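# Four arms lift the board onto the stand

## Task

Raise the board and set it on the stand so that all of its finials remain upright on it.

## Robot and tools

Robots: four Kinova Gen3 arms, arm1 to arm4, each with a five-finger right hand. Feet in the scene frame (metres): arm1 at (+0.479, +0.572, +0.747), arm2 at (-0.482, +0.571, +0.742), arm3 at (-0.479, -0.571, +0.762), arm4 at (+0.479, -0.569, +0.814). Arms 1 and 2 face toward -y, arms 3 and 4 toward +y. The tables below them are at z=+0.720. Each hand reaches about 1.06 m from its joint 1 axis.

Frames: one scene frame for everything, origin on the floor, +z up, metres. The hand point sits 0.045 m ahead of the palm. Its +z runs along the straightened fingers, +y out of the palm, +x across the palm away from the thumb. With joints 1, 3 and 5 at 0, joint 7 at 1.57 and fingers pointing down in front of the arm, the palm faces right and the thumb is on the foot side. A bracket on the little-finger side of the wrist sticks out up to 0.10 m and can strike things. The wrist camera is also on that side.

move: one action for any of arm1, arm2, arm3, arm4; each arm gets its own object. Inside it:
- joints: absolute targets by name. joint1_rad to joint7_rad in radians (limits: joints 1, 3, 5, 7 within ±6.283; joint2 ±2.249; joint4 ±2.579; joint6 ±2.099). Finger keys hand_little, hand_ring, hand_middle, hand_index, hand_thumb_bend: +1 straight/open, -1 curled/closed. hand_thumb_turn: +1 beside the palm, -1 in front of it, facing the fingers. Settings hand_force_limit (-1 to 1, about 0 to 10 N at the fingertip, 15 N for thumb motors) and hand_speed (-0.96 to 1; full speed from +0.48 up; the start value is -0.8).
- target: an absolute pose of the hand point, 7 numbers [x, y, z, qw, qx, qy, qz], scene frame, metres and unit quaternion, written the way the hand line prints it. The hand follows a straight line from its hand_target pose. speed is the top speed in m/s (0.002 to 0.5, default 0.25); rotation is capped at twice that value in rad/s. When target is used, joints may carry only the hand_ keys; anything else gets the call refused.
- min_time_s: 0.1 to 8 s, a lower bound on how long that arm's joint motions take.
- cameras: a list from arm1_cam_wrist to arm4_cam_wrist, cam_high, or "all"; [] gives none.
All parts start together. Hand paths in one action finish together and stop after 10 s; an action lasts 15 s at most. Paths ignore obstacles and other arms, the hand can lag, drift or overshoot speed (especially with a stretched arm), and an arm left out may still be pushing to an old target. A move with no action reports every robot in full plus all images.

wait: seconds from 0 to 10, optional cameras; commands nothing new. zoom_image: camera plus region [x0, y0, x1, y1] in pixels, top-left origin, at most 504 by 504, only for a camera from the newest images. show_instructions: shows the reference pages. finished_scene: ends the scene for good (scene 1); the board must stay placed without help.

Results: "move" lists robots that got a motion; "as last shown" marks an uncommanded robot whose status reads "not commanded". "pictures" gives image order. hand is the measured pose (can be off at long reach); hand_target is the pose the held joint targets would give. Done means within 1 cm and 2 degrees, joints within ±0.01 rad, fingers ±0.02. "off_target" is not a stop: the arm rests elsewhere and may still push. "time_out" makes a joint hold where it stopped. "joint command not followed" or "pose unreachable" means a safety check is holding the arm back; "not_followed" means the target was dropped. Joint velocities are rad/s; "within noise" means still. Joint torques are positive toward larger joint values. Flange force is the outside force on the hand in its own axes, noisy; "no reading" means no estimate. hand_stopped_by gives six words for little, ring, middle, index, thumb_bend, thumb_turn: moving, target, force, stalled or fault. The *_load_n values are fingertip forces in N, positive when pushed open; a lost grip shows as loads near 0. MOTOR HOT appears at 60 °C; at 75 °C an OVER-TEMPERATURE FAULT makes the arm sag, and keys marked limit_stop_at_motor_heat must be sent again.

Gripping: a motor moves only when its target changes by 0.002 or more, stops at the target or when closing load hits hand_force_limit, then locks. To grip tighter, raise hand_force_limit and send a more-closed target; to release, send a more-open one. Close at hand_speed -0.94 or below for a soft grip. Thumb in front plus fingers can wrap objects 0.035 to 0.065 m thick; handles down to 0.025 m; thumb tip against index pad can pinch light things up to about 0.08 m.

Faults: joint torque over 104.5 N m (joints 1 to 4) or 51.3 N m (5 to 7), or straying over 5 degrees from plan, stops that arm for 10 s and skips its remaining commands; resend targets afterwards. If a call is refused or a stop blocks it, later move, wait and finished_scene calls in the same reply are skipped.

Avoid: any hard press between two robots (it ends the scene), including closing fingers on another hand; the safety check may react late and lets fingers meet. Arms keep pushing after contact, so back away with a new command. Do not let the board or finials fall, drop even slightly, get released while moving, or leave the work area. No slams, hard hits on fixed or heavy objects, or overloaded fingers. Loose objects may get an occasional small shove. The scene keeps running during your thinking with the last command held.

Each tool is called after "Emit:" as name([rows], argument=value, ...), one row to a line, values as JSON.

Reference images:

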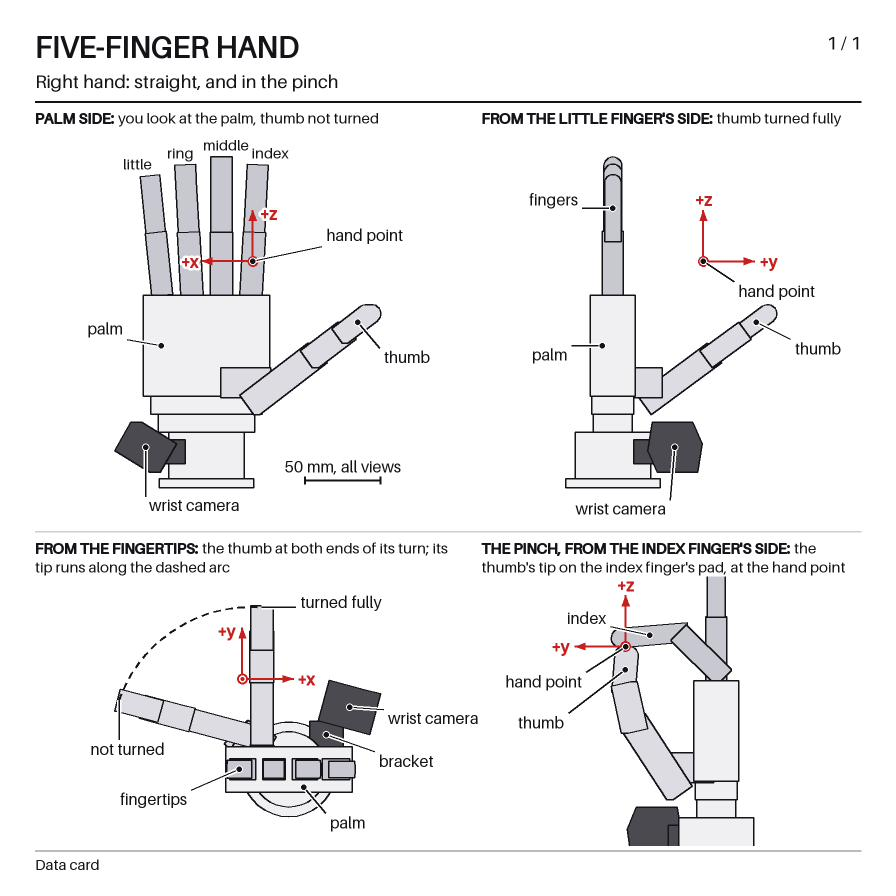

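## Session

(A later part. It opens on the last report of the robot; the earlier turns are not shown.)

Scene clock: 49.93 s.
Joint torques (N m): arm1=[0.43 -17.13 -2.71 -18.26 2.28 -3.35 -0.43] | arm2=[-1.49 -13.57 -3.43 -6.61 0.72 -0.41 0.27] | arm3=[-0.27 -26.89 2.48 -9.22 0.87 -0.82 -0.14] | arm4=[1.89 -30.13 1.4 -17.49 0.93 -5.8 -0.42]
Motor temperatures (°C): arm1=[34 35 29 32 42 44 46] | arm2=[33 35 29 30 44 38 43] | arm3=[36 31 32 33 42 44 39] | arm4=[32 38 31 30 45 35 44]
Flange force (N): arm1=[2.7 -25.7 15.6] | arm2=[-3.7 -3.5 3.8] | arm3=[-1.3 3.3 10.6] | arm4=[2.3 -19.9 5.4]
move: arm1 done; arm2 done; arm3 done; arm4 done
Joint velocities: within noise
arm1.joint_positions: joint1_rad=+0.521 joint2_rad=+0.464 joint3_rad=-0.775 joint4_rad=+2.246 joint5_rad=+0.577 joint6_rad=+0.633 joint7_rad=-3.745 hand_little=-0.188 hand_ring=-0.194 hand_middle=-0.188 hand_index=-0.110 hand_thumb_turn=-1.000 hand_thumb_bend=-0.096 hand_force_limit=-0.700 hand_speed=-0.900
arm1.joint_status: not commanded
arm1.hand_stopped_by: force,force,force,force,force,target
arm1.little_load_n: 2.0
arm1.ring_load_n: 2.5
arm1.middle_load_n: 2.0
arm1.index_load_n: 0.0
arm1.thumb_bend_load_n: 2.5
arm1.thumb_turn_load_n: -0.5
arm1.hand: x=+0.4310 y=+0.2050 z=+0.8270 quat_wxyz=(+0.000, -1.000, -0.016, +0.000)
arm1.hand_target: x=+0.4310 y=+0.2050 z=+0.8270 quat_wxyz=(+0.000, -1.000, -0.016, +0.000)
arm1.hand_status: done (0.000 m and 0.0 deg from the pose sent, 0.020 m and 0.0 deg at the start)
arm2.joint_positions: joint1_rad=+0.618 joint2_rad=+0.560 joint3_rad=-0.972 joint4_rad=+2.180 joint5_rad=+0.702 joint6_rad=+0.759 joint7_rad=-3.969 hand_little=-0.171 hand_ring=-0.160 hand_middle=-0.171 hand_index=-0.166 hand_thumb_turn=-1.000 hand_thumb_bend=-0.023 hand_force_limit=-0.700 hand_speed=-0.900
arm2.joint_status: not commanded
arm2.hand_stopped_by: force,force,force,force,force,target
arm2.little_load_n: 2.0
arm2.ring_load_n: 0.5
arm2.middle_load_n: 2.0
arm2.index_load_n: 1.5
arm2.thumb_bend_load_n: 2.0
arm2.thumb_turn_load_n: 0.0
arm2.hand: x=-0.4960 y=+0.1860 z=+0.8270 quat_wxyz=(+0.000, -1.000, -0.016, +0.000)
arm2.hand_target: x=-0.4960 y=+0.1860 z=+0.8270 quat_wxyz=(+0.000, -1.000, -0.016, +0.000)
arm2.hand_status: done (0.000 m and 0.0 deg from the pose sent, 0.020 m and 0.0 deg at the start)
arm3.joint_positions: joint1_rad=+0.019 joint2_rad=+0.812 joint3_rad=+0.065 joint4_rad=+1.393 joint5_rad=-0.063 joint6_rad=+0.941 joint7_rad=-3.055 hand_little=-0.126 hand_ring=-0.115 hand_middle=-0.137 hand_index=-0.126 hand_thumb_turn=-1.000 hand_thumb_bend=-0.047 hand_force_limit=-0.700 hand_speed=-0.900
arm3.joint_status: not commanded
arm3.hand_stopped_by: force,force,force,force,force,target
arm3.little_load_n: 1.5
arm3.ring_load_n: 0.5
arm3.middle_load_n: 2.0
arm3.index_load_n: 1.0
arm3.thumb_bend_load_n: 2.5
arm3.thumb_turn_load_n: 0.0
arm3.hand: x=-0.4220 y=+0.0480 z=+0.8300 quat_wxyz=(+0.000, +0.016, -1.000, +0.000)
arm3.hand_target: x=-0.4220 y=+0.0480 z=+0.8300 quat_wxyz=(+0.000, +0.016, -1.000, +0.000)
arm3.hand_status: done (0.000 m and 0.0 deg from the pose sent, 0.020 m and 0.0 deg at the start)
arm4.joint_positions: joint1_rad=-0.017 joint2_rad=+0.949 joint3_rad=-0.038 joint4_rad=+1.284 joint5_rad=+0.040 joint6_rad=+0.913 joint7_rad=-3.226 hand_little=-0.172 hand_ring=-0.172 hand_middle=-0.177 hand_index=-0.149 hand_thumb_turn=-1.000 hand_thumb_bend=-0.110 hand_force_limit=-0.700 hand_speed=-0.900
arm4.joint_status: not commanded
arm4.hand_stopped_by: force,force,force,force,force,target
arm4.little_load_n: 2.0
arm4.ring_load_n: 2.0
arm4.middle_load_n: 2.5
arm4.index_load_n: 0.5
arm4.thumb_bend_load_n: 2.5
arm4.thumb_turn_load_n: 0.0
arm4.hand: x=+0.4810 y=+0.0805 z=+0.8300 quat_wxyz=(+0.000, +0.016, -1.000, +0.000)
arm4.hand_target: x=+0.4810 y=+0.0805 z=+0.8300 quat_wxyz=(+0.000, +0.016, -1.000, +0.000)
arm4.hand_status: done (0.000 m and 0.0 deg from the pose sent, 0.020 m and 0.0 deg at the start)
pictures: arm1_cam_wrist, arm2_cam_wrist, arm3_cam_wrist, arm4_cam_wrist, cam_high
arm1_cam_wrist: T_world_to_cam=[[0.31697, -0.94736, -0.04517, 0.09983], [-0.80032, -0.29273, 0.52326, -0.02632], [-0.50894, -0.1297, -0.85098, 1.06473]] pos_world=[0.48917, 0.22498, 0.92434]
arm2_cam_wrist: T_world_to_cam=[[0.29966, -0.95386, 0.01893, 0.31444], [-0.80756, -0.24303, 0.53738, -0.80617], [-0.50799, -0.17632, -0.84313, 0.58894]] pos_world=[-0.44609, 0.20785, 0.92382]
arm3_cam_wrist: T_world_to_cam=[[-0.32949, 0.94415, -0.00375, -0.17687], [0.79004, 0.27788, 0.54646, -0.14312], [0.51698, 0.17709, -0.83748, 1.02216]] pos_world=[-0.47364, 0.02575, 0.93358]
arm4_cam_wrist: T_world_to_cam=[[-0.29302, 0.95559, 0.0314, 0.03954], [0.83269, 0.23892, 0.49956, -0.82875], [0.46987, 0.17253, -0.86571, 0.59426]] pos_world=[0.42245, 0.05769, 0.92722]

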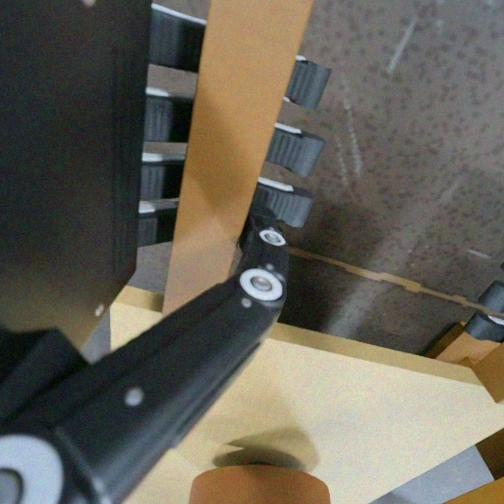

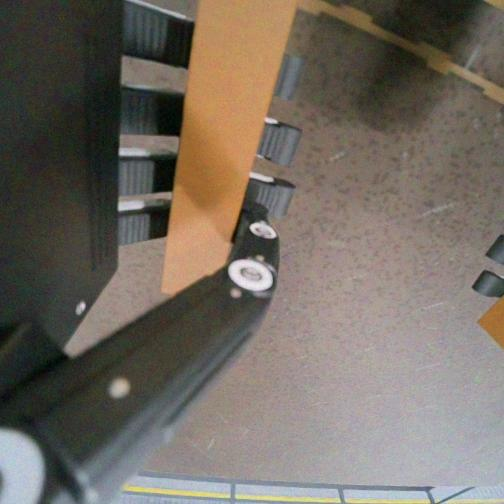

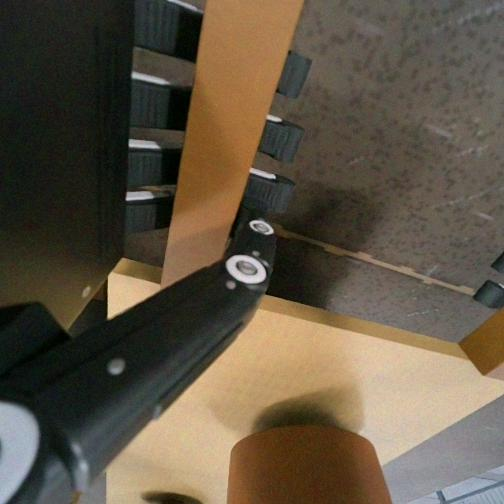

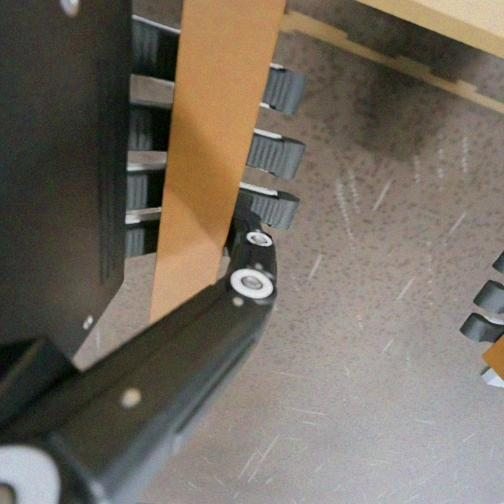

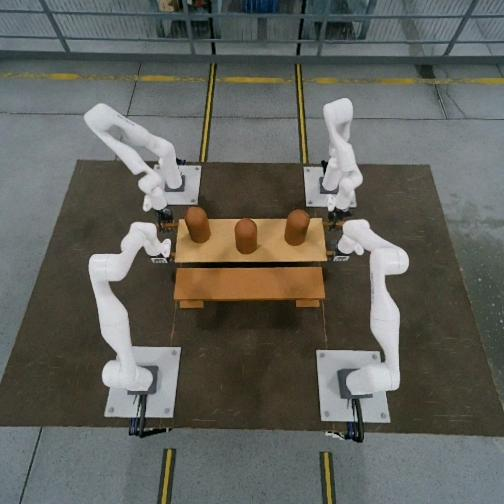

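Emit:
move(arm1={"target":[0.431,0.205,0.957,0,0.99988,0.0157,0],"speed":0.04}, arm2={"target":[-0.496,0.186,0.957,0,0.99988,0.0157,0],"speed":0.04}, arm3={"target":[-0.422,0.048,0.96,0,-0.0157,0.99988,0],"speed":0.04}, arm4={"target":[0.481,0.0805,0.96,0,-0.0157,0.99988,0],"speed":0.04}, cameras=["all"])

Emit:
zoom_image(camera="cam_high", region=[110, 160, 390, 340])

Scene clock: 56.33 s.
Joint torques (N m): arm1=[-0.18 -10.63 -1.52 -22.95 1.88 -6.21 -0.35] | arm2=[-0.88 -9.84 -2.05 -10.14 1.32 -0.43 0.23] | arm3=[-0.22 -25.33 2.35 -10.72 1.03 -0.92 -0.16] | arm4=[2.23 -28.43 1.58 -20.22 1.32 -7.5 -0.42]
Motor temperatures (°C): arm1=[34 36 29 32 41 44 46] | arm2=[33 35 29 30 44 38 43] | arm3=[36 31 32 33 42 44 39] | arm4=[32 39 31 30 45 35 44]
Flange force (N): arm1=[1.3 -31.1 16.8] | arm2=[-2.1 -8.8 5.5] | arm3=[-1.0 2.9 8.6] | arm4=[2.7 -25.4 7.2]
move: arm1 done; arm2 done; arm3 done; arm4 done
Joint velocities: within noise
arm1.joint_positions: joint1_rad=+0.796 joint2_rad=+0.182 joint3_rad=-0.993 joint4_rad=+2.026 joint5_rad=+0.190 joint6_rad=+1.023 joint7_rad=-3.354 hand_little=-0.188 hand_ring=-0.194 hand_middle=-0.188 hand_index=-0.110 hand_thumb_turn=-1.000 hand_thumb_bend=-0.096 hand_force_limit=-0.700 hand_speed=-0.900
arm1.joint_status: not commanded
arm1.hand_stopped_by: force,force,force,force,force,target
arm1.little_load_n: 2.0
arm1.ring_load_n: 2.5
arm1.middle_load_n: 2.0
arm1.index_load_n: 0.0
arm1.thumb_bend_load_n: 0.0
arm1.thumb_turn_load_n: 0.0
arm1.hand: x=+0.4310 y=+0.2050 z=+0.9570 quat_wxyz=(+0.000, -1.000, -0.016, +0.000)
arm1.hand_target: x=+0.4310 y=+0.2050 z=+0.9570 quat_wxyz=(+0.000, -1.000, -0.016, +0.000)
arm1.hand_status: done (0.000 m and 0.0 deg from the pose sent, 0.130 m and 0.0 deg at the start)
arm2.joint_positions: joint1_rad=+0.898 joint2_rad=+0.324 joint3_rad=-1.244 joint4_rad=+1.963 joint5_rad=+0.352 joint6_rad=+1.101 joint7_rad=-3.637 hand_little=-0.171 hand_ring=-0.160 hand_middle=-0.171 hand_index=-0.166 hand_thumb_turn=-1.000 hand_thumb_bend=-0.024 hand_force_limit=-0.700 hand_speed=-0.900
arm2.joint_status: not commanded
arm2.hand_stopped_by: force,force,force,force,force,target
arm2.little_load_n: 2.0
arm2.ring_load_n: 0.5
arm2.middle_load_n: 2.0
arm2.index_load_n: 1.5
arm2.thumb_bend_load_n: 0.5
arm2.thumb_turn_load_n: 0.0
arm2.hand: x=-0.4960 y=+0.1860 z=+0.9570 quat_wxyz=(+0.000, -1.000, -0.016, +0.000)
arm2.hand_target: x=-0.4960 y=+0.1860 z=+0.9570 quat_wxyz=(+0.000, -1.000, -0.016, +0.000)
arm2.hand_status: done (0.000 m and 0.0 deg from the pose sent, 0.130 m and 0.0 deg at the start)
arm3.joint_positions: joint1_rad=+0.013 joint2_rad=+0.667 joint3_rad=+0.080 joint4_rad=+1.220 joint5_rad=-0.056 joint6_rad=+1.260 joint7_rad=-3.062 hand_little=-0.126 hand_ring=-0.115 hand_middle=-0.137 hand_index=-0.126 hand_thumb_turn=-1.000 hand_thumb_bend=-0.047 hand_force_limit=-0.700 hand_speed=-0.900
arm3.joint_status: not commanded
arm3.hand_stopped_by: force,force,force,force,force,target
arm3.little_load_n: 1.5
arm3.ring_load_n: 0.5
arm3.middle_load_n: 2.5
arm3.index_load_n: 1.0
arm3.thumb_bend_load_n: 2.0
arm3.thumb_turn_load_n: 0.0
arm3.hand: x=-0.4220 y=+0.0480 z=+0.9600 quat_wxyz=(+0.000, +0.016, -1.000, +0.000)
arm3.hand_target: x=-0.4220 y=+0.0480 z=+0.9600 quat_wxyz=(+0.000, +0.016, -1.000, +0.000)
arm3.hand_status: done (0.000 m and 0.0 deg from the pose sent, 0.130 m and 0.0 deg at the start)
arm4.joint_positions: joint1_rad=-0.018 joint2_rad=+0.786 joint3_rad=-0.038 joint4_rad=+1.160 joint5_rad=+0.030 joint6_rad=+1.199 joint7_rad=-3.218 hand_little=-0.172 hand_ring=-0.172 hand_middle=-0.177 hand_index=-0.149 hand_thumb_turn=-1.000 hand_thumb_bend=-0.110 hand_force_limit=-0.700 hand_speed=-0.900
arm4.joint_status: not commanded
arm4.hand_stopped_by: force,force,force,force,force,target
arm4.little_load_n: 2.0
arm4.ring_load_n: 2.5
arm4.middle_load_n: 2.5
arm4.index_load_n: 1.0
arm4.thumb_bend_load_n: 1.5
arm4.thumb_turn_load_n: 0.0
arm4.hand: x=+0.4810 y=+0.0806 z=+0.9601 quat_wxyz=(+0.000, +0.016, -1.000, +0.000)
arm4.hand_target: x=+0.4810 y=+0.0805 z=+0.9600 quat_wxyz=(+0.000, +0.016, -1.000, +0.000)
arm4.hand_status: done (0.000 m and 0.0 deg from the pose sent, 0.130 m and 0.0 deg at the start)
pictures: arm1_cam_wrist, arm2_cam_wrist, arm3_cam_wrist, arm4_cam_wrist, cam_high
arm1_cam_wrist: T_world_to_cam=[[0.31697, -0.94736, -0.04517, 0.10571], [-0.80032, -0.29273, 0.52326, -0.09434], [-0.50894, -0.1297, -0.85098, 1.17536]] pos_world=[0.48917, 0.22498, 1.05434]
arm2_cam_wrist: T_world_to_cam=[[0.29966, -0.95386, 0.01893, 0.31189], [-0.80756, -0.24303, 0.53738, -0.87605], [-0.50799, -0.17632, -0.84313, 0.69853]] pos_world=[-0.44609, 0.20775, 1.05382]
arm3_cam_wrist: T_world_to_cam=[[-0.32944, 0.94417, -0.00383, -0.17628], [0.79006, 0.27788, 0.54643, -0.21418], [0.51699, 0.17699, -0.83749, 1.13114]] pos_world=[-0.47364, 0.02575, 1.06368]
arm4_cam_wrist: T_world_to_cam=[[-0.29295, 0.9556, 0.03166, 0.03506], [0.83272, 0.23873, 0.49959, -0.89381], [0.46985, 0.17272, -0.86568, 0.70683]] pos_world=[0.42245, 0.05779, 1.05732]

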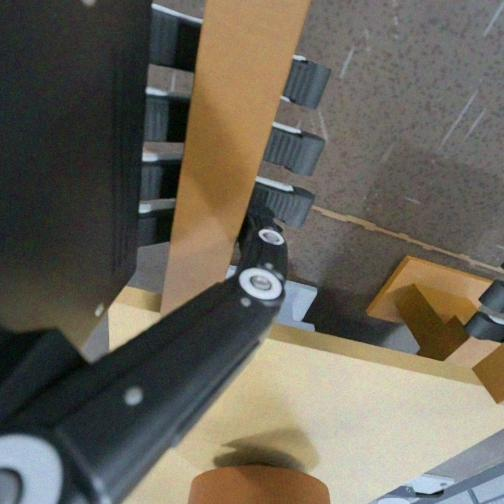

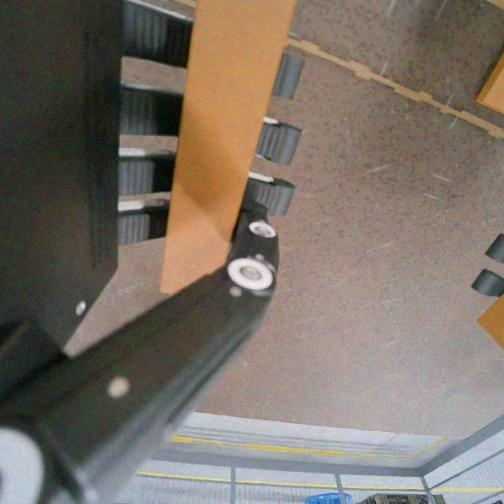

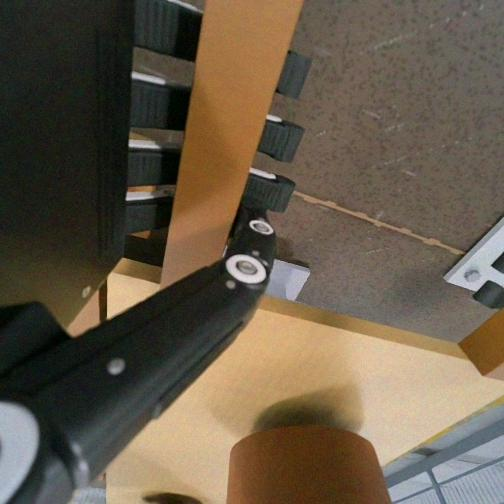

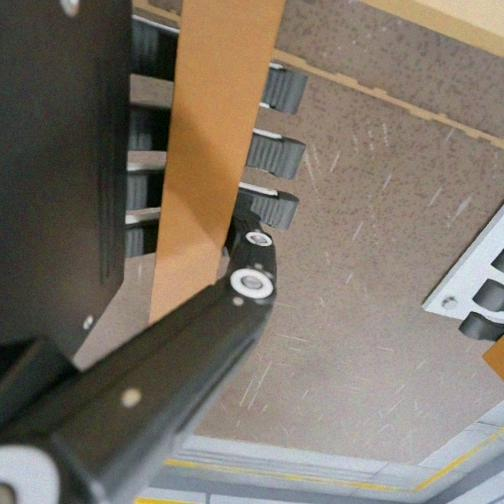

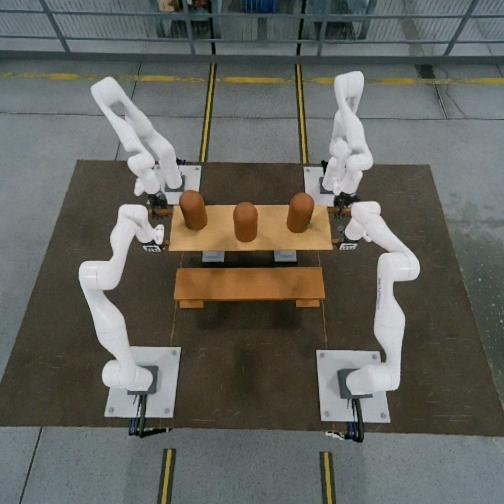

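Scaled by 1.800 from the camera's image (finer frame: 720x720).

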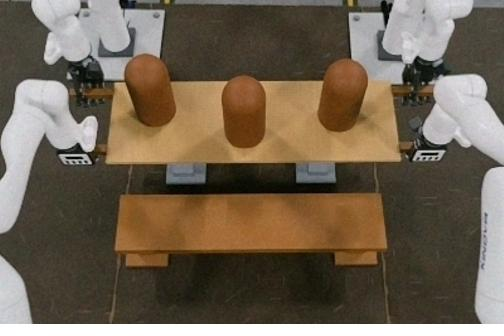

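Emit:
move(arm1={"target":[0.431,0.068,0.957,0,0.99988,0.0157,0],"speed":0.06}, arm2={"target":[-0.496,0.049,0.957,0,0.99988,0.0157,0],"speed":0.06}, arm3={"target":[-0.422,-0.089,0.96,0,-0.0157,0.99988,0],"speed":0.06}, arm4={"target":[0.481,-0.0565,0.96,0,-0.0157,0.99988,0],"speed":0.06}, cameras=["all"])

Emit:
zoom_image(camera="cam_high", region=[110, 160, 390, 340])

Scene clock: 64.57 s.
Joint torques (N m): arm1=[-1.77 -18.63 -5.55 -20.71 1.95 -5.76 -0.26] | arm2=[0.53 -19.37 -3.32 -10.07 1.89 0.4 0.08] | arm3=[-0.17 -17.37 2.17 -8.55 1.19 -0.42 -0.14] | arm4=[0.89 -23.04 0.41 -20.5 0.76 -7.23 -0.27]
Motor temperatures (°C): arm1=[34 36 29 33 41 44 46] | arm2=[32 35 29 30 44 38 43] | arm3=[36 32 32 33 42 44 39] | arm4=[32 40 31 30 45 35 44]
Flange force (N): arm1=[-2.1 -30.6 14.7] | arm2=[1.5 -5.1 10.6] | arm3=[-0.7 3.4 6.8] | arm4=[0.6 -23.0 9.3]
move: arm1 done; arm2 done; arm3 done; arm4 done
Joint velocities: within noise
arm1.joint_positions: joint1_rad=+0.510 joint2_rad=+0.514 joint3_rad=-0.874 joint4_rad=+1.624 joint5_rad=+0.426 joint6_rad=+1.204 joint7_rad=-3.523 hand_little=-0.188 hand_ring=-0.194 hand_middle=-0.188 hand_index=-0.110 hand_thumb_turn=-1.000 hand_thumb_bend=-0.096 hand_force_limit=-0.700 hand_speed=-0.900
arm1.joint_status: not commanded
arm1.hand_stopped_by: force,force,force,force,force,target
arm1.little_load_n: 1.5
arm1.ring_load_n: 2.0
arm1.middle_load_n: 2.0
arm1.index_load_n: 0.0
arm1.thumb_bend_load_n: 0.0
arm1.thumb_turn_load_n: 0.0
arm1.hand: x=+0.4310 y=+0.0680 z=+0.9570 quat_wxyz=(+0.000, -1.000, -0.016, +0.000)
arm1.hand_target: x=+0.4310 y=+0.0680 z=+0.9570 quat_wxyz=(+0.000, -1.000, -0.016, +0.000)
arm1.hand_status: done (0.000 m and 0.0 deg from the pose sent, 0.137 m and 0.0 deg at the start)
arm2.joint_positions: joint1_rad=+0.576 joint2_rad=+0.621 joint3_rad=-1.051 joint4_rad=+1.547 joint5_rad=+0.557 joint6_rad=+1.303 joint7_rad=-3.690 hand_little=-0.171 hand_ring=-0.160 hand_middle=-0.171 hand_index=-0.166 hand_thumb_turn=-1.000 hand_thumb_bend=-0.024 hand_force_limit=-0.700 hand_speed=-0.900
arm2.joint_status: not commanded
arm2.hand_stopped_by: force,force,force,force,force,target
arm2.little_load_n: 2.0
arm2.ring_load_n: 0.5
arm2.middle_load_n: 2.0
arm2.index_load_n: 2.0
arm2.thumb_bend_load_n: 0.0
arm2.thumb_turn_load_n: -0.5
arm2.hand: x=-0.4960 y=+0.0490 z=+0.9570 quat_wxyz=(+0.000, -1.000, -0.016, +0.000)
arm2.hand_target: x=-0.4960 y=+0.0490 z=+0.9570 quat_wxyz=(+0.000, -1.000, -0.016, +0.000)
arm2.hand_status: done (0.000 m and 0.0 deg from the pose sent, 0.137 m and 0.0 deg at the start)
arm3.joint_positions: joint1_rad=+0.003 joint2_rad=+0.366 joint3_rad=+0.076 joint4_rad=+1.735 joint5_rad=-0.036 joint6_rad=+1.044 joint7_rad=-3.064 hand_little=-0.126 hand_ring=-0.115 hand_middle=-0.137 hand_index=-0.126 hand_thumb_turn=-1.000 hand_thumb_bend=-0.047 hand_force_limit=-0.700 hand_speed=-0.900
arm3.joint_status: not commanded
arm3.hand_stopped_by: force,force,force,force,force,target
arm3.little_load_n: 1.5
arm3.ring_load_n: 0.0
arm3.middle_load_n: 1.5
arm3.index_load_n: 0.5
arm3.thumb_bend_load_n: 2.5
arm3.thumb_turn_load_n: 0.5
arm3.hand: x=-0.4220 y=-0.0890 z=+0.9600 quat_wxyz=(+0.000, +0.016, -1.000, +0.000)
arm3.hand_target: x=-0.4220 y=-0.0890 z=+0.9600 quat_wxyz=(+0.000, +0.016, -1.000, +0.000)
arm3.hand_status: done (0.000 m and 0.0 deg from the pose sent, 0.137 m and 0.0 deg at the start)
arm4.joint_positions: joint1_rad=-0.028 joint2_rad=+0.498 joint3_rad=-0.053 joint4_rad=+1.711 joint5_rad=+0.032 joint6_rad=+0.936 joint7_rad=-3.254 hand_little=-0.172 hand_ring=-0.172 hand_middle=-0.177 hand_index=-0.149 hand_thumb_turn=-1.000 hand_thumb_bend=-0.111 hand_force_limit=-0.700 hand_speed=-0.900
arm4.joint_status: not commanded
arm4.hand_stopped_by: force,force,force,force,force,target
arm4.little_load_n: 2.5
arm4.ring_load_n: 2.5
arm4.middle_load_n: 2.5
arm4.index_load_n: 1.0
arm4.thumb_bend_load_n: 0.0
arm4.thumb_turn_load_n: 0.0
arm4.hand: x=+0.4810 y=-0.0565 z=+0.9600 quat_wxyz=(+0.000, +0.016, -1.000, +0.000)
arm4.hand_target: x=+0.4810 y=-0.0565 z=+0.9600 quat_wxyz=(+0.000, +0.016, -1.000, +0.000)
arm4.hand_status: done (0.000 m and 0.0 deg from the pose sent, 0.137 m and 0.0 deg at the start)
pictures: arm1_cam_wrist, arm2_cam_wrist, arm3_cam_wrist, arm4_cam_wrist, cam_high
arm1_cam_wrist: T_world_to_cam=[[0.31692, -0.94737, -0.04525, -0.02397], [-0.80034, -0.29273, 0.52323, -0.13441], [-0.50894, -0.12961, -0.85099, 1.15759]] pos_world=[0.48917, 0.08798, 1.05434]
arm2_cam_wrist: T_world_to_cam=[[0.29968, -0.95385, 0.01892, 0.18133], [-0.80755, -0.24306, 0.53738, -0.90932], [-0.50799, -0.17632, -0.84313, 0.67439]] pos_world=[-0.44609, 0.07085, 1.05382]
arm3_cam_wrist: T_world_to_cam=[[-0.32951, 0.94415, -0.00373, -0.04707], [0.79008, 0.2779, 0.54639, -0.176], [0.51691, 0.1771, -0.83752, 1.1553]] pos_world=[-0.47364, -0.11125, 1.06358]
arm4_cam_wrist: T_world_to_cam=[[-0.29294, 0.95561, 0.03145, 0.16629], [0.83271, 0.23883, 0.49955, -0.86098], [0.46987, 0.17253, -0.86571, 0.73044]] pos_world=[0.42245, -0.07931, 1.05722]

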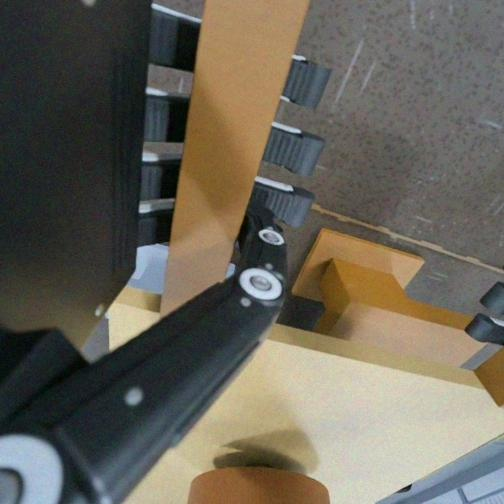

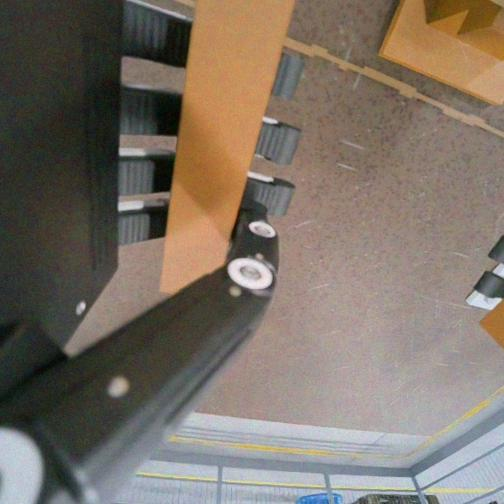

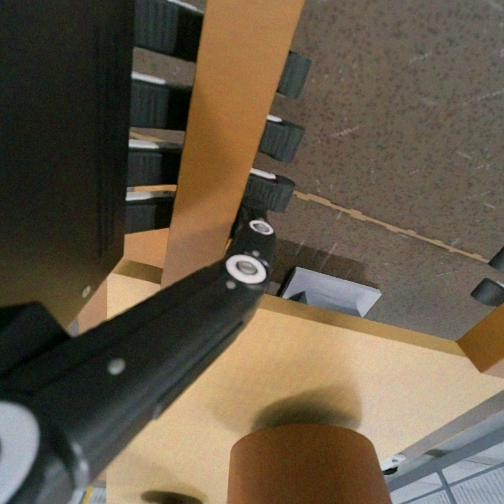

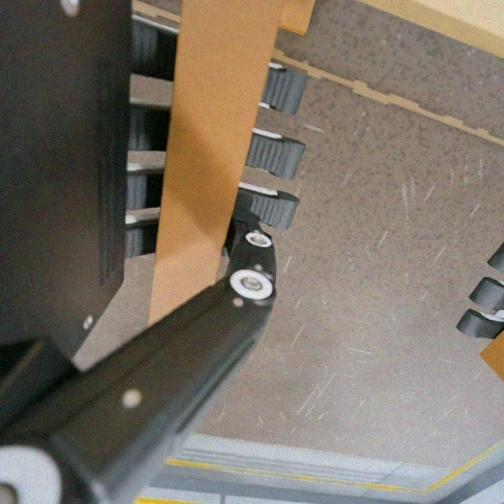

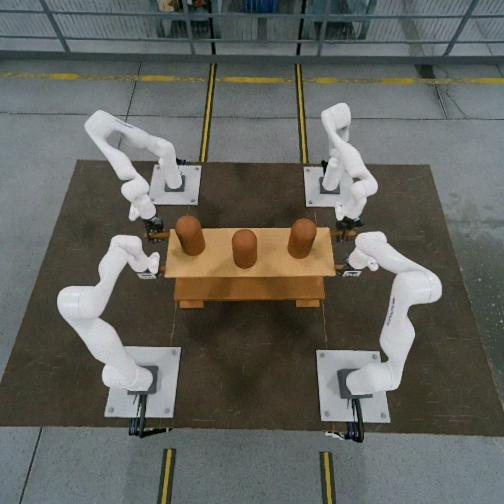

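Scaled by 1.800 from the camera's image (finer frame: 720x720).

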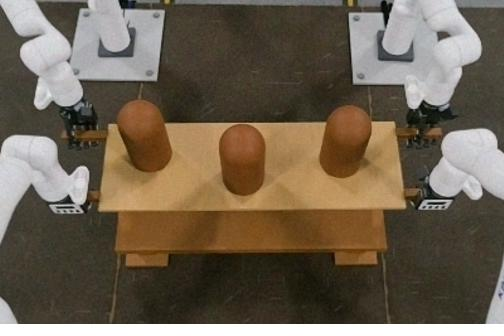

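Emit:
zoom_image(camera="arm1_cam_wrist", region=[270, 200, 504, 400])

Scaled by 2.154 from the camera's image (finer frame: 720x720).

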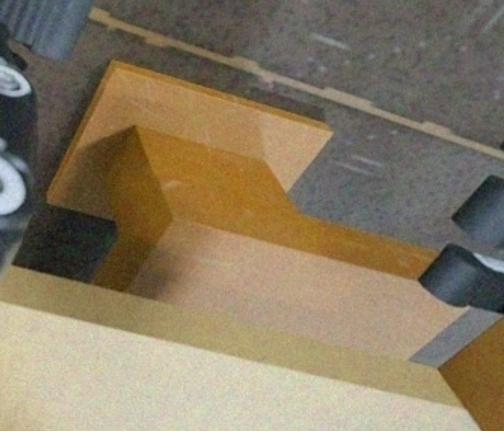

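Emit:
move(arm1={"target":[0.431,-0.059,0.957,0,0.99988,0.0157,0],"speed":0.06}, arm2={"target":[-0.496,-0.078,0.957,0,0.99988,0.0157,0],"speed":0.06}, arm3={"target":[-0.422,-0.216,0.96,0,-0.0157,0.99988,0],"speed":0.06}, arm4={"target":[0.481,-0.1835,0.96,0,-0.0157,0.99988,0],"speed":0.06}, cameras=["all"])

Emit:
zoom_image(camera="cam_high", region=[110, 200, 390, 380])

Emit:
zoom_image(camera="arm1_cam_wrist", region=[270, 200, 504, 400])

Emit:
zoom_image(camera="arm3_cam_wrist", region=[200, 200, 504, 400])

Scene clock: 69.27 s.
Joint torques (N m): arm1=[-2.82 -26.05 -6.83 -19.09 1.29 -6.06 -0.22] | arm2=[0.54 -26.99 -3.79 -10.2 1.93 -0.11 0.16] | arm3=[-0.58 -11.04 1.43 -8.24 1.07 -0.62 -0.18] | arm4=[0.22 -16.96 -0.36 -20.37 0.44 -7.38 -0.31]
Motor temperatures (°C): arm1=[34 36 29 33 42 44 46] | arm2=[32 35 29 30 44 38 43] | arm3=[36 32 32 33 42 44 39] | arm4=[32 40 31 31 45 35 44]
Flange force (N): arm1=[-2.8 -34.1 15.6] | arm2=[1.5 -6.9 12.4] | arm3=[-0.6 2.3 6.4] | arm4=[-2.0 -22.7 9.5]
move: arm1 done; arm2 done; arm3 done; arm4 done
Joint velocities: within noise
arm1.joint_positions: joint1_rad=+0.301 joint2_rad=+0.778 joint3_rad=-0.785 joint4_rad=+1.128 joint5_rad=+0.535 joint6_rad=+1.429 joint7_rad=-3.466 hand_little=-0.188 hand_ring=-0.194 hand_middle=-0.188 hand_index=-0.110 hand_thumb_turn=-1.000 hand_thumb_bend=-0.096 hand_force_limit=-0.700 hand_speed=-0.900
arm1.joint_status: not commanded
arm1.hand_stopped_by: force,force,force,force,force,target
arm1.little_load_n: 1.5
arm1.ring_load_n: 2.0
arm1.middle_load_n: 2.0
arm1.index_load_n: 0.0
arm1.thumb_bend_load_n: 0.0
arm1.thumb_turn_load_n: 0.0
arm1.hand: x=+0.4310 y=-0.0590 z=+0.9570 quat_wxyz=(+0.000, -1.000, -0.016, +0.000)
arm1.hand_target: x=+0.4310 y=-0.0590 z=+0.9570 quat_wxyz=(+0.000, -1.000, -0.016, +0.000)
arm1.hand_status: done (0.000 m and 0.0 deg from the pose sent, 0.127 m and 0.0 deg at the start)
arm2.joint_positions: joint1_rad=+0.342 joint2_rad=+0.866 joint3_rad=-0.942 joint4_rad=+1.021 joint5_rad=+0.670 joint6_rad=+1.532 joint7_rad=-3.562 hand_little=-0.171 hand_ring=-0.160 hand_middle=-0.171 hand_index=-0.166 hand_thumb_turn=-1.000 hand_thumb_bend=-0.024 hand_force_limit=-0.700 hand_speed=-0.900
arm2.joint_status: not commanded
arm2.hand_stopped_by: force,force,force,force,force,target
arm2.little_load_n: 2.0
arm2.ring_load_n: 0.5
arm2.middle_load_n: 1.5
arm2.index_load_n: 2.0
arm2.thumb_bend_load_n: 1.0
arm2.thumb_turn_load_n: 0.0
arm2.hand: x=-0.4960 y=-0.0780 z=+0.9570 quat_wxyz=(+0.000, -1.000, -0.016, +0.000)
arm2.hand_target: x=-0.4960 y=-0.0780 z=+0.9570 quat_wxyz=(+0.000, -1.000, -0.016, +0.000)
arm2.hand_status: done (0.000 m and 0.0 deg from the pose sent, 0.127 m and 0.0 deg at the start)
arm3.joint_positions: joint1_rad=-0.002 joint2_rad=+0.095 joint3_rad=+0.072 joint4_rad=+2.102 joint5_rad=-0.013 joint6_rad=+0.948 joint7_rad=-3.078 hand_little=-0.126 hand_ring=-0.115 hand_middle=-0.137 hand_index=-0.126 hand_thumb_turn=-1.000 hand_thumb_bend=-0.047 hand_force_limit=-0.700 hand_speed=-0.900
arm3.joint_status: not commanded
arm3.hand_stopped_by: force,force,force,force,force,target
arm3.little_load_n: 1.0
arm3.ring_load_n: 0.0
arm3.middle_load_n: 1.5
arm3.index_load_n: 0.5
arm3.thumb_bend_load_n: 3.0
arm3.thumb_turn_load_n: 0.0
arm3.hand: x=-0.4220 y=-0.2160 z=+0.9600 quat_wxyz=(+0.000, +0.016, -1.000, +0.000)
arm3.hand_target: x=-0.4220 y=-0.2160 z=+0.9600 quat_wxyz=(+0.000, +0.016, -1.000, +0.000)
arm3.hand_status: done (0.000 m and 0.0 deg from the pose sent, 0.127 m and 0.0 deg at the start)
arm4.joint_positions: joint1_rad=-0.049 joint2_rad=+0.257 joint3_rad=-0.072 joint4_rad=+2.109 joint5_rad=+0.027 joint6_rad=+0.780 joint7_rad=-3.299 hand_little=-0.172 hand_ring=-0.172 hand_middle=-0.177 hand_index=-0.149 hand_thumb_turn=-1.000 hand_thumb_bend=-0.111 hand_force_limit=-0.700 hand_speed=-0.900
arm4.joint_status: not commanded
arm4.hand_stopped_by: force,force,force,force,force,target
arm4.little_load_n: 2.0
arm4.ring_load_n: 2.5
arm4.middle_load_n: 2.5
arm4.index_load_n: 1.0
arm4.thumb_bend_load_n: 0.0
arm4.thumb_turn_load_n: 0.0
arm4.hand: x=+0.4810 y=-0.1835 z=+0.9600 quat_wxyz=(+0.000, +0.016, -1.000, +0.000)
arm4.hand_target: x=+0.4810 y=-0.1835 z=+0.9600 quat_wxyz=(+0.000, +0.016, -1.000, +0.000)
arm4.hand_status: done (0.000 m and 0.0 deg from the pose sent, 0.127 m and 0.0 deg at the start)
pictures: arm1_cam_wrist, arm2_cam_wrist, arm3_cam_wrist, arm4_cam_wrist, cam_high
arm1_cam_wrist: T_world_to_cam=[[0.31692, -0.94737, -0.04525, -0.14429], [-0.80034, -0.29273, 0.52323, -0.17159], [-0.50894, -0.12961, -0.85099, 1.14113]] pos_world=[0.48917, -0.03902, 1.05434]
arm2_cam_wrist: T_world_to_cam=[[0.29971, -0.95385, 0.01878, 0.06034], [-0.80754, -0.24316, 0.53736, -0.94017], [-0.50799, -0.17622, -0.84314, 0.65201]] pos_world=[-0.44609, -0.05615, 1.05382]
arm3_cam_wrist: T_world_to_cam=[[-0.32952, 0.94414, -0.00389, 0.07309], [0.79003, 0.27798, 0.54643, -0.14073], [0.51699, 0.17699, -0.83749, 1.1778]] pos_world=[-0.47364, -0.23835, 1.06358]
arm4_cam_wrist: T_world_to_cam=[[-0.29294, 0.95561, 0.03145, 0.28766], [0.83271, 0.23883, 0.49955, -0.83065], [0.46987, 0.17253, -0.86571, 0.75235]] pos_world=[0.42245, -0.20631, 1.05722]

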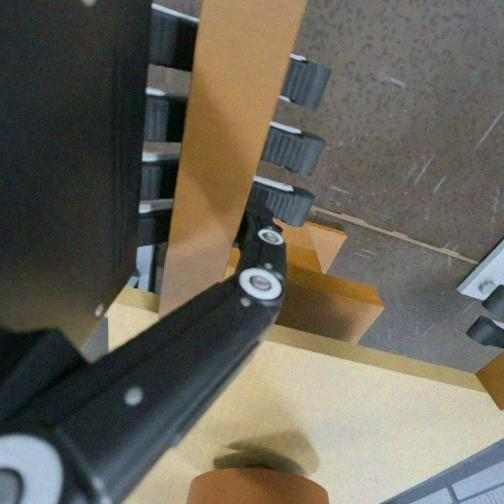

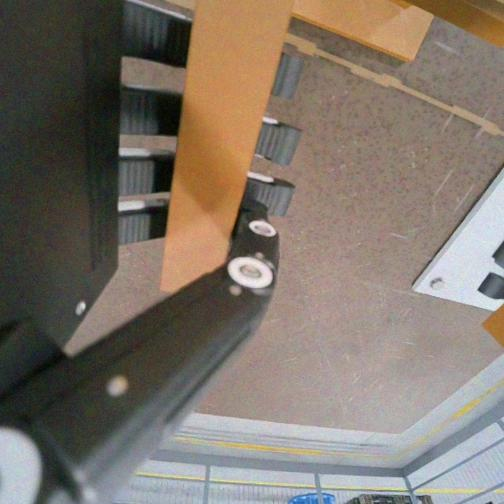

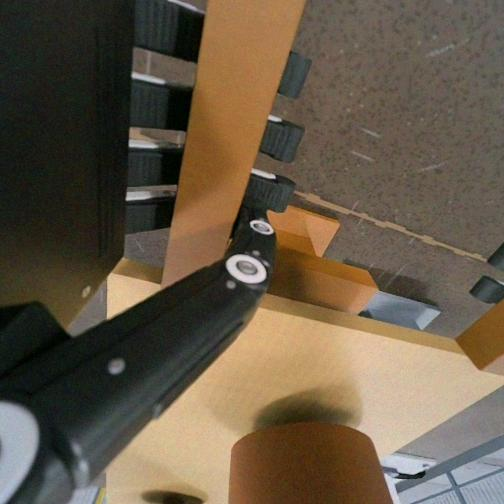

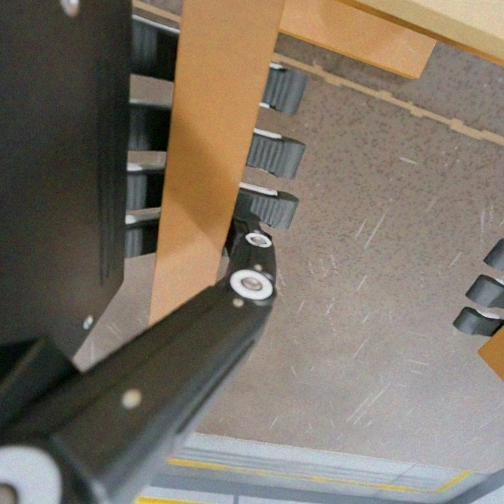

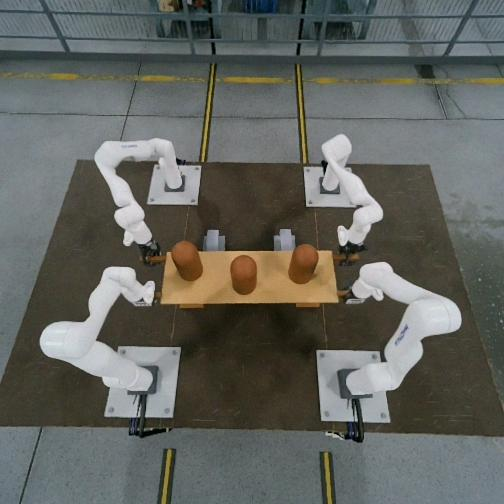

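Scaled by 1.800 from the camera's image (finer frame: 720x720).

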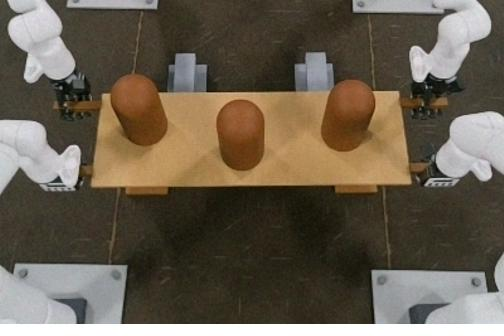

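Scaled by 2.154 from the camera's image (finer frame: 720x720).

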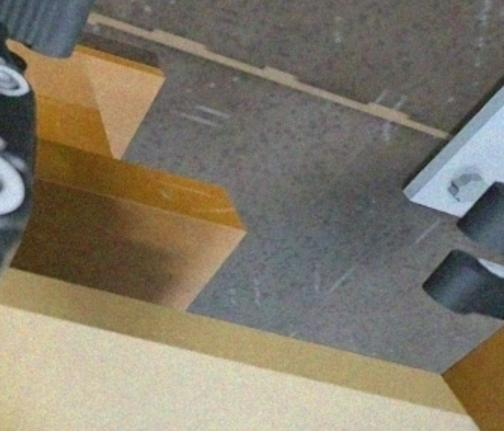

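Scaled by 1.658 from the camera's image (finer frame: 720x720).

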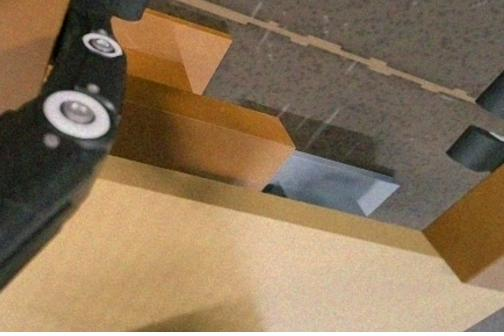

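Emit:
move(arm1={"target":[0.431,-0.059,0.887,0,0.99988,0.0157,0],"speed":0.04}, arm2={"target":[-0.496,-0.078,0.887,0,0.99988,0.0157,0],"speed":0.04}, arm3={"target":[-0.422,-0.216,0.89,0,-0.0157,0.99988,0],"speed":0.04}, arm4={"target":[0.481,-0.1835,0.89,0,-0.0157,0.99988,0],"speed":0.04}, cameras=["cam_high","arm1_cam_wrist","arm3_cam_wrist"])

Emit:
zoom_image(camera="arm1_cam_wrist", region=[270, 200, 504, 400])

Emit:
zoom_image(camera="arm3_cam_wrist", region=[200, 200, 504, 400])

Scene clock: 72.77 s.
Joint torques (N m): arm1=[-3.59 -26.99 -8.18 -17.21 0.51 -4.67 -0.15] | arm2=[-0.63 -26.5 -5.13 -8.31 0.87 0.51 0.28] | arm3=[-0.96 -11.77 1.13 -4.45 0.62 0.53 -0.17] | arm4=[-0.46 -18.57 -1.27 -16.52 0 -6 -0.23]
Motor temperatures (°C): arm1=[34 36 29 33 42 44 46] | arm2=[32 35 29 30 44 38 43] | arm3=[36 32 32 33 42 44 39] | arm4=[32 40 31 31 45 35 44]
Flange force (N): arm1=[-4.4 -27.8 13.8] | arm2=[-0.3 -2.7 10.8] | arm3=[-3.7 5.9 7.7] | arm4=[-3.0 -18.2 8.8]
move: arm1 done; arm2 done; arm3 done; arm4 done
Joint velocities: within noise
arm1.joint_positions: joint1_rad=+0.310 joint2_rad=+0.843 joint3_rad=-0.761 joint4_rad=+1.249 joint5_rad=+0.580 joint6_rad=+1.266 joint7_rad=-3.513 hand_little=-0.188 hand_ring=-0.194 hand_middle=-0.188 hand_index=-0.110 hand_thumb_turn=-1.000 hand_thumb_bend=-0.096 hand_force_limit=-0.700 hand_speed=-0.900
arm1.joint_status: not commanded
arm1.hand_stopped_by: force,force,force,force,force,target
arm1.little_load_n: 1.5
arm1.ring_load_n: 1.5
arm1.middle_load_n: 1.5
arm1.index_load_n: 0.0
arm1.thumb_bend_load_n: 0.0
arm1.thumb_turn_load_n: 0.0
arm1.hand: x=+0.4310 y=-0.0590 z=+0.8870 quat_wxyz=(+0.000, -1.000, -0.016, +0.000)
arm1.hand_target: x=+0.4310 y=-0.0590 z=+0.8870 quat_wxyz=(+0.000, -1.000, -0.016, +0.000)
arm1.hand_status: done (0.000 m and 0.0 deg from the pose sent, 0.070 m and 0.0 deg at the start)
arm2.joint_positions: joint1_rad=+0.363 joint2_rad=+0.930 joint3_rad=-0.919 joint4_rad=+1.150 joint5_rad=+0.713 joint6_rad=+1.375 joint7_rad=-3.614 hand_little=-0.171 hand_ring=-0.160 hand_middle=-0.171 hand_index=-0.166 hand_thumb_turn=-1.000 hand_thumb_bend=-0.024 hand_force_limit=-0.700 hand_speed=-0.900
arm2.joint_status: not commanded
arm2.hand_stopped_by: force,force,force,force,force,target
arm2.little_load_n: 2.0
arm2.ring_load_n: 0.5
arm2.middle_load_n: 1.5
arm2.index_load_n: 2.5
arm2.thumb_bend_load_n: 0.5
arm2.thumb_turn_load_n: 0.0
arm2.hand: x=-0.4960 y=-0.0780 z=+0.8870 quat_wxyz=(+0.000, -1.000, -0.016, +0.000)
arm2.hand_target: x=-0.4960 y=-0.0780 z=+0.8870 quat_wxyz=(+0.000, -1.000, -0.016, +0.000)
arm2.hand_status: done (0.000 m and 0.0 deg from the pose sent, 0.070 m and 0.0 deg at the start)
arm3.joint_positions: joint1_rad=+0.007 joint2_rad=+0.234 joint3_rad=+0.067 joint4_rad=+2.230 joint5_rad=-0.030 joint6_rad=+0.681 joint7_rad=-3.060 hand_little=-0.126 hand_ring=-0.115 hand_middle=-0.137 hand_index=-0.126 hand_thumb_turn=-1.000 hand_thumb_bend=-0.047 hand_force_limit=-0.700 hand_speed=-0.900
arm3.joint_status: not commanded
arm3.hand_stopped_by: force,force,force,force,force,target
arm3.little_load_n: 1.0
arm3.ring_load_n: 0.0
arm3.middle_load_n: 1.5
arm3.index_load_n: 0.5
arm3.thumb_bend_load_n: 2.5
arm3.thumb_turn_load_n: 0.0
arm3.hand: x=-0.4220 y=-0.2160 z=+0.8900 quat_wxyz=(+0.000, +0.016, -1.000, +0.000)
arm3.hand_target: x=-0.4220 y=-0.2160 z=+0.8900 quat_wxyz=(+0.000, +0.016, -1.000, +0.000)
arm3.hand_status: done (0.000 m and 0.0 deg from the pose sent, 0.070 m and 0.0 deg at the start)
arm4.joint_positions: joint1_rad=-0.059 joint2_rad=+0.415 joint3_rad=-0.063 joint4_rad=+2.204 joint5_rad=+0.051 joint6_rad=+0.527 joint7_rad=-3.322 hand_little=-0.172 hand_ring=-0.172 hand_middle=-0.177 hand_index=-0.149 hand_thumb_turn=-1.000 hand_thumb_bend=-0.111 hand_force_limit=-0.700 hand_speed=-0.900
arm4.joint_status: not commanded
arm4.hand_stopped_by: force,force,force,force,force,target
arm4.little_load_n: 2.0
arm4.ring_load_n: 2.0
arm4.middle_load_n: 2.5
arm4.index_load_n: 1.0
arm4.thumb_bend_load_n: 0.5
arm4.thumb_turn_load_n: 0.0
arm4.hand: x=+0.4810 y=-0.1835 z=+0.8900 quat_wxyz=(+0.000, +0.016, -1.000, +0.000)
arm4.hand_target: x=+0.4810 y=-0.1835 z=+0.8900 quat_wxyz=(+0.000, +0.016, -1.000, +0.000)
arm4.hand_status: done (0.000 m and 0.0 deg from the pose sent, 0.070 m and 0.0 deg at the start)
pictures: arm1_cam_wrist, arm3_cam_wrist, cam_high
arm1_cam_wrist: T_world_to_cam=[[0.31697, -0.94736, -0.04517, -0.14756], [-0.80032, -0.29273, 0.52326, -0.13499], [-0.50894, -0.1297, -0.85098, 1.08154]] pos_world=[0.48917, -0.03902, 0.98434]
arm3_cam_wrist: T_world_to_cam=[[-0.32944, 0.94417, -0.00383, 0.07271], [0.79006, 0.27788, 0.54643, -0.10251], [0.51699, 0.17699, -0.83749, 1.11915]] pos_world=[-0.47364, -0.23825, 0.99358]

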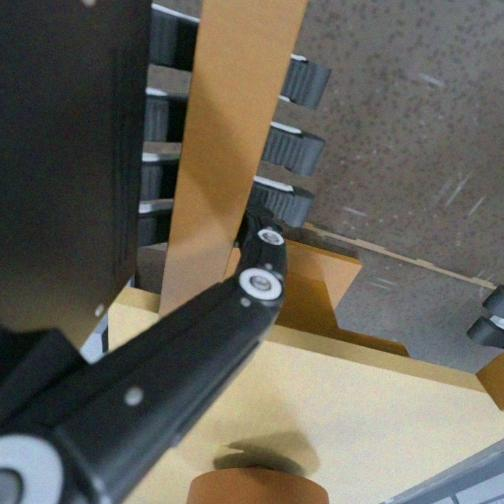

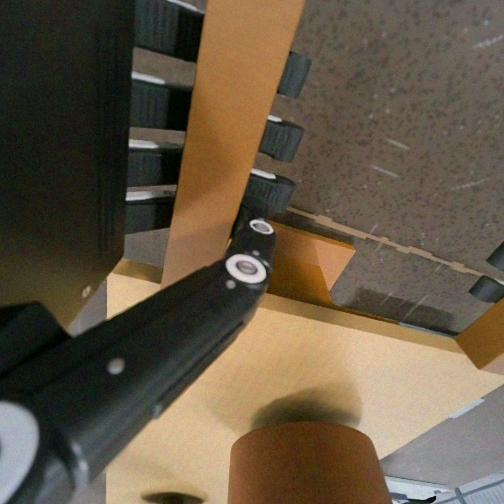

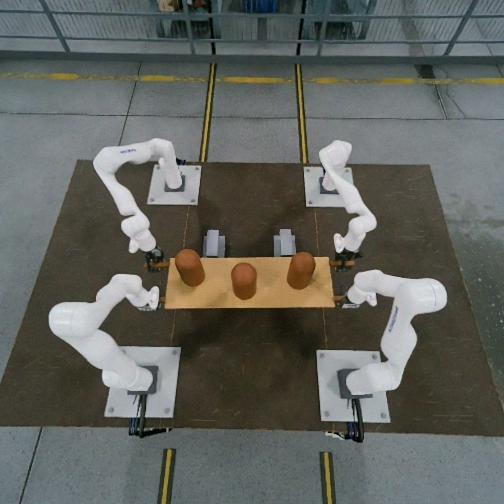

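Scaled by 2.154 from the camera's image (finer frame: 720x720).

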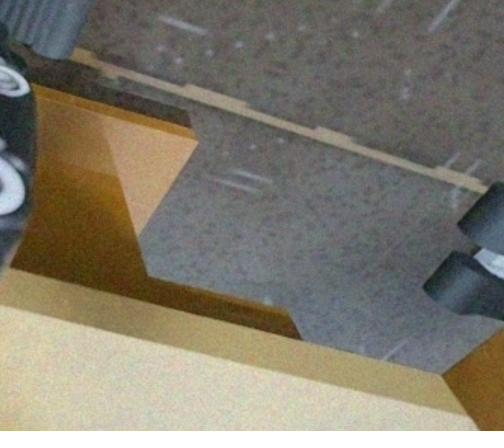

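Scaled by 1.658 from the camera's image (finer frame: 720x720).

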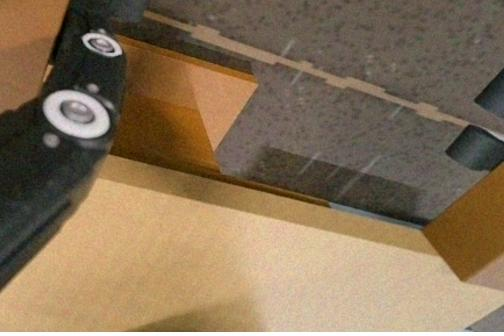

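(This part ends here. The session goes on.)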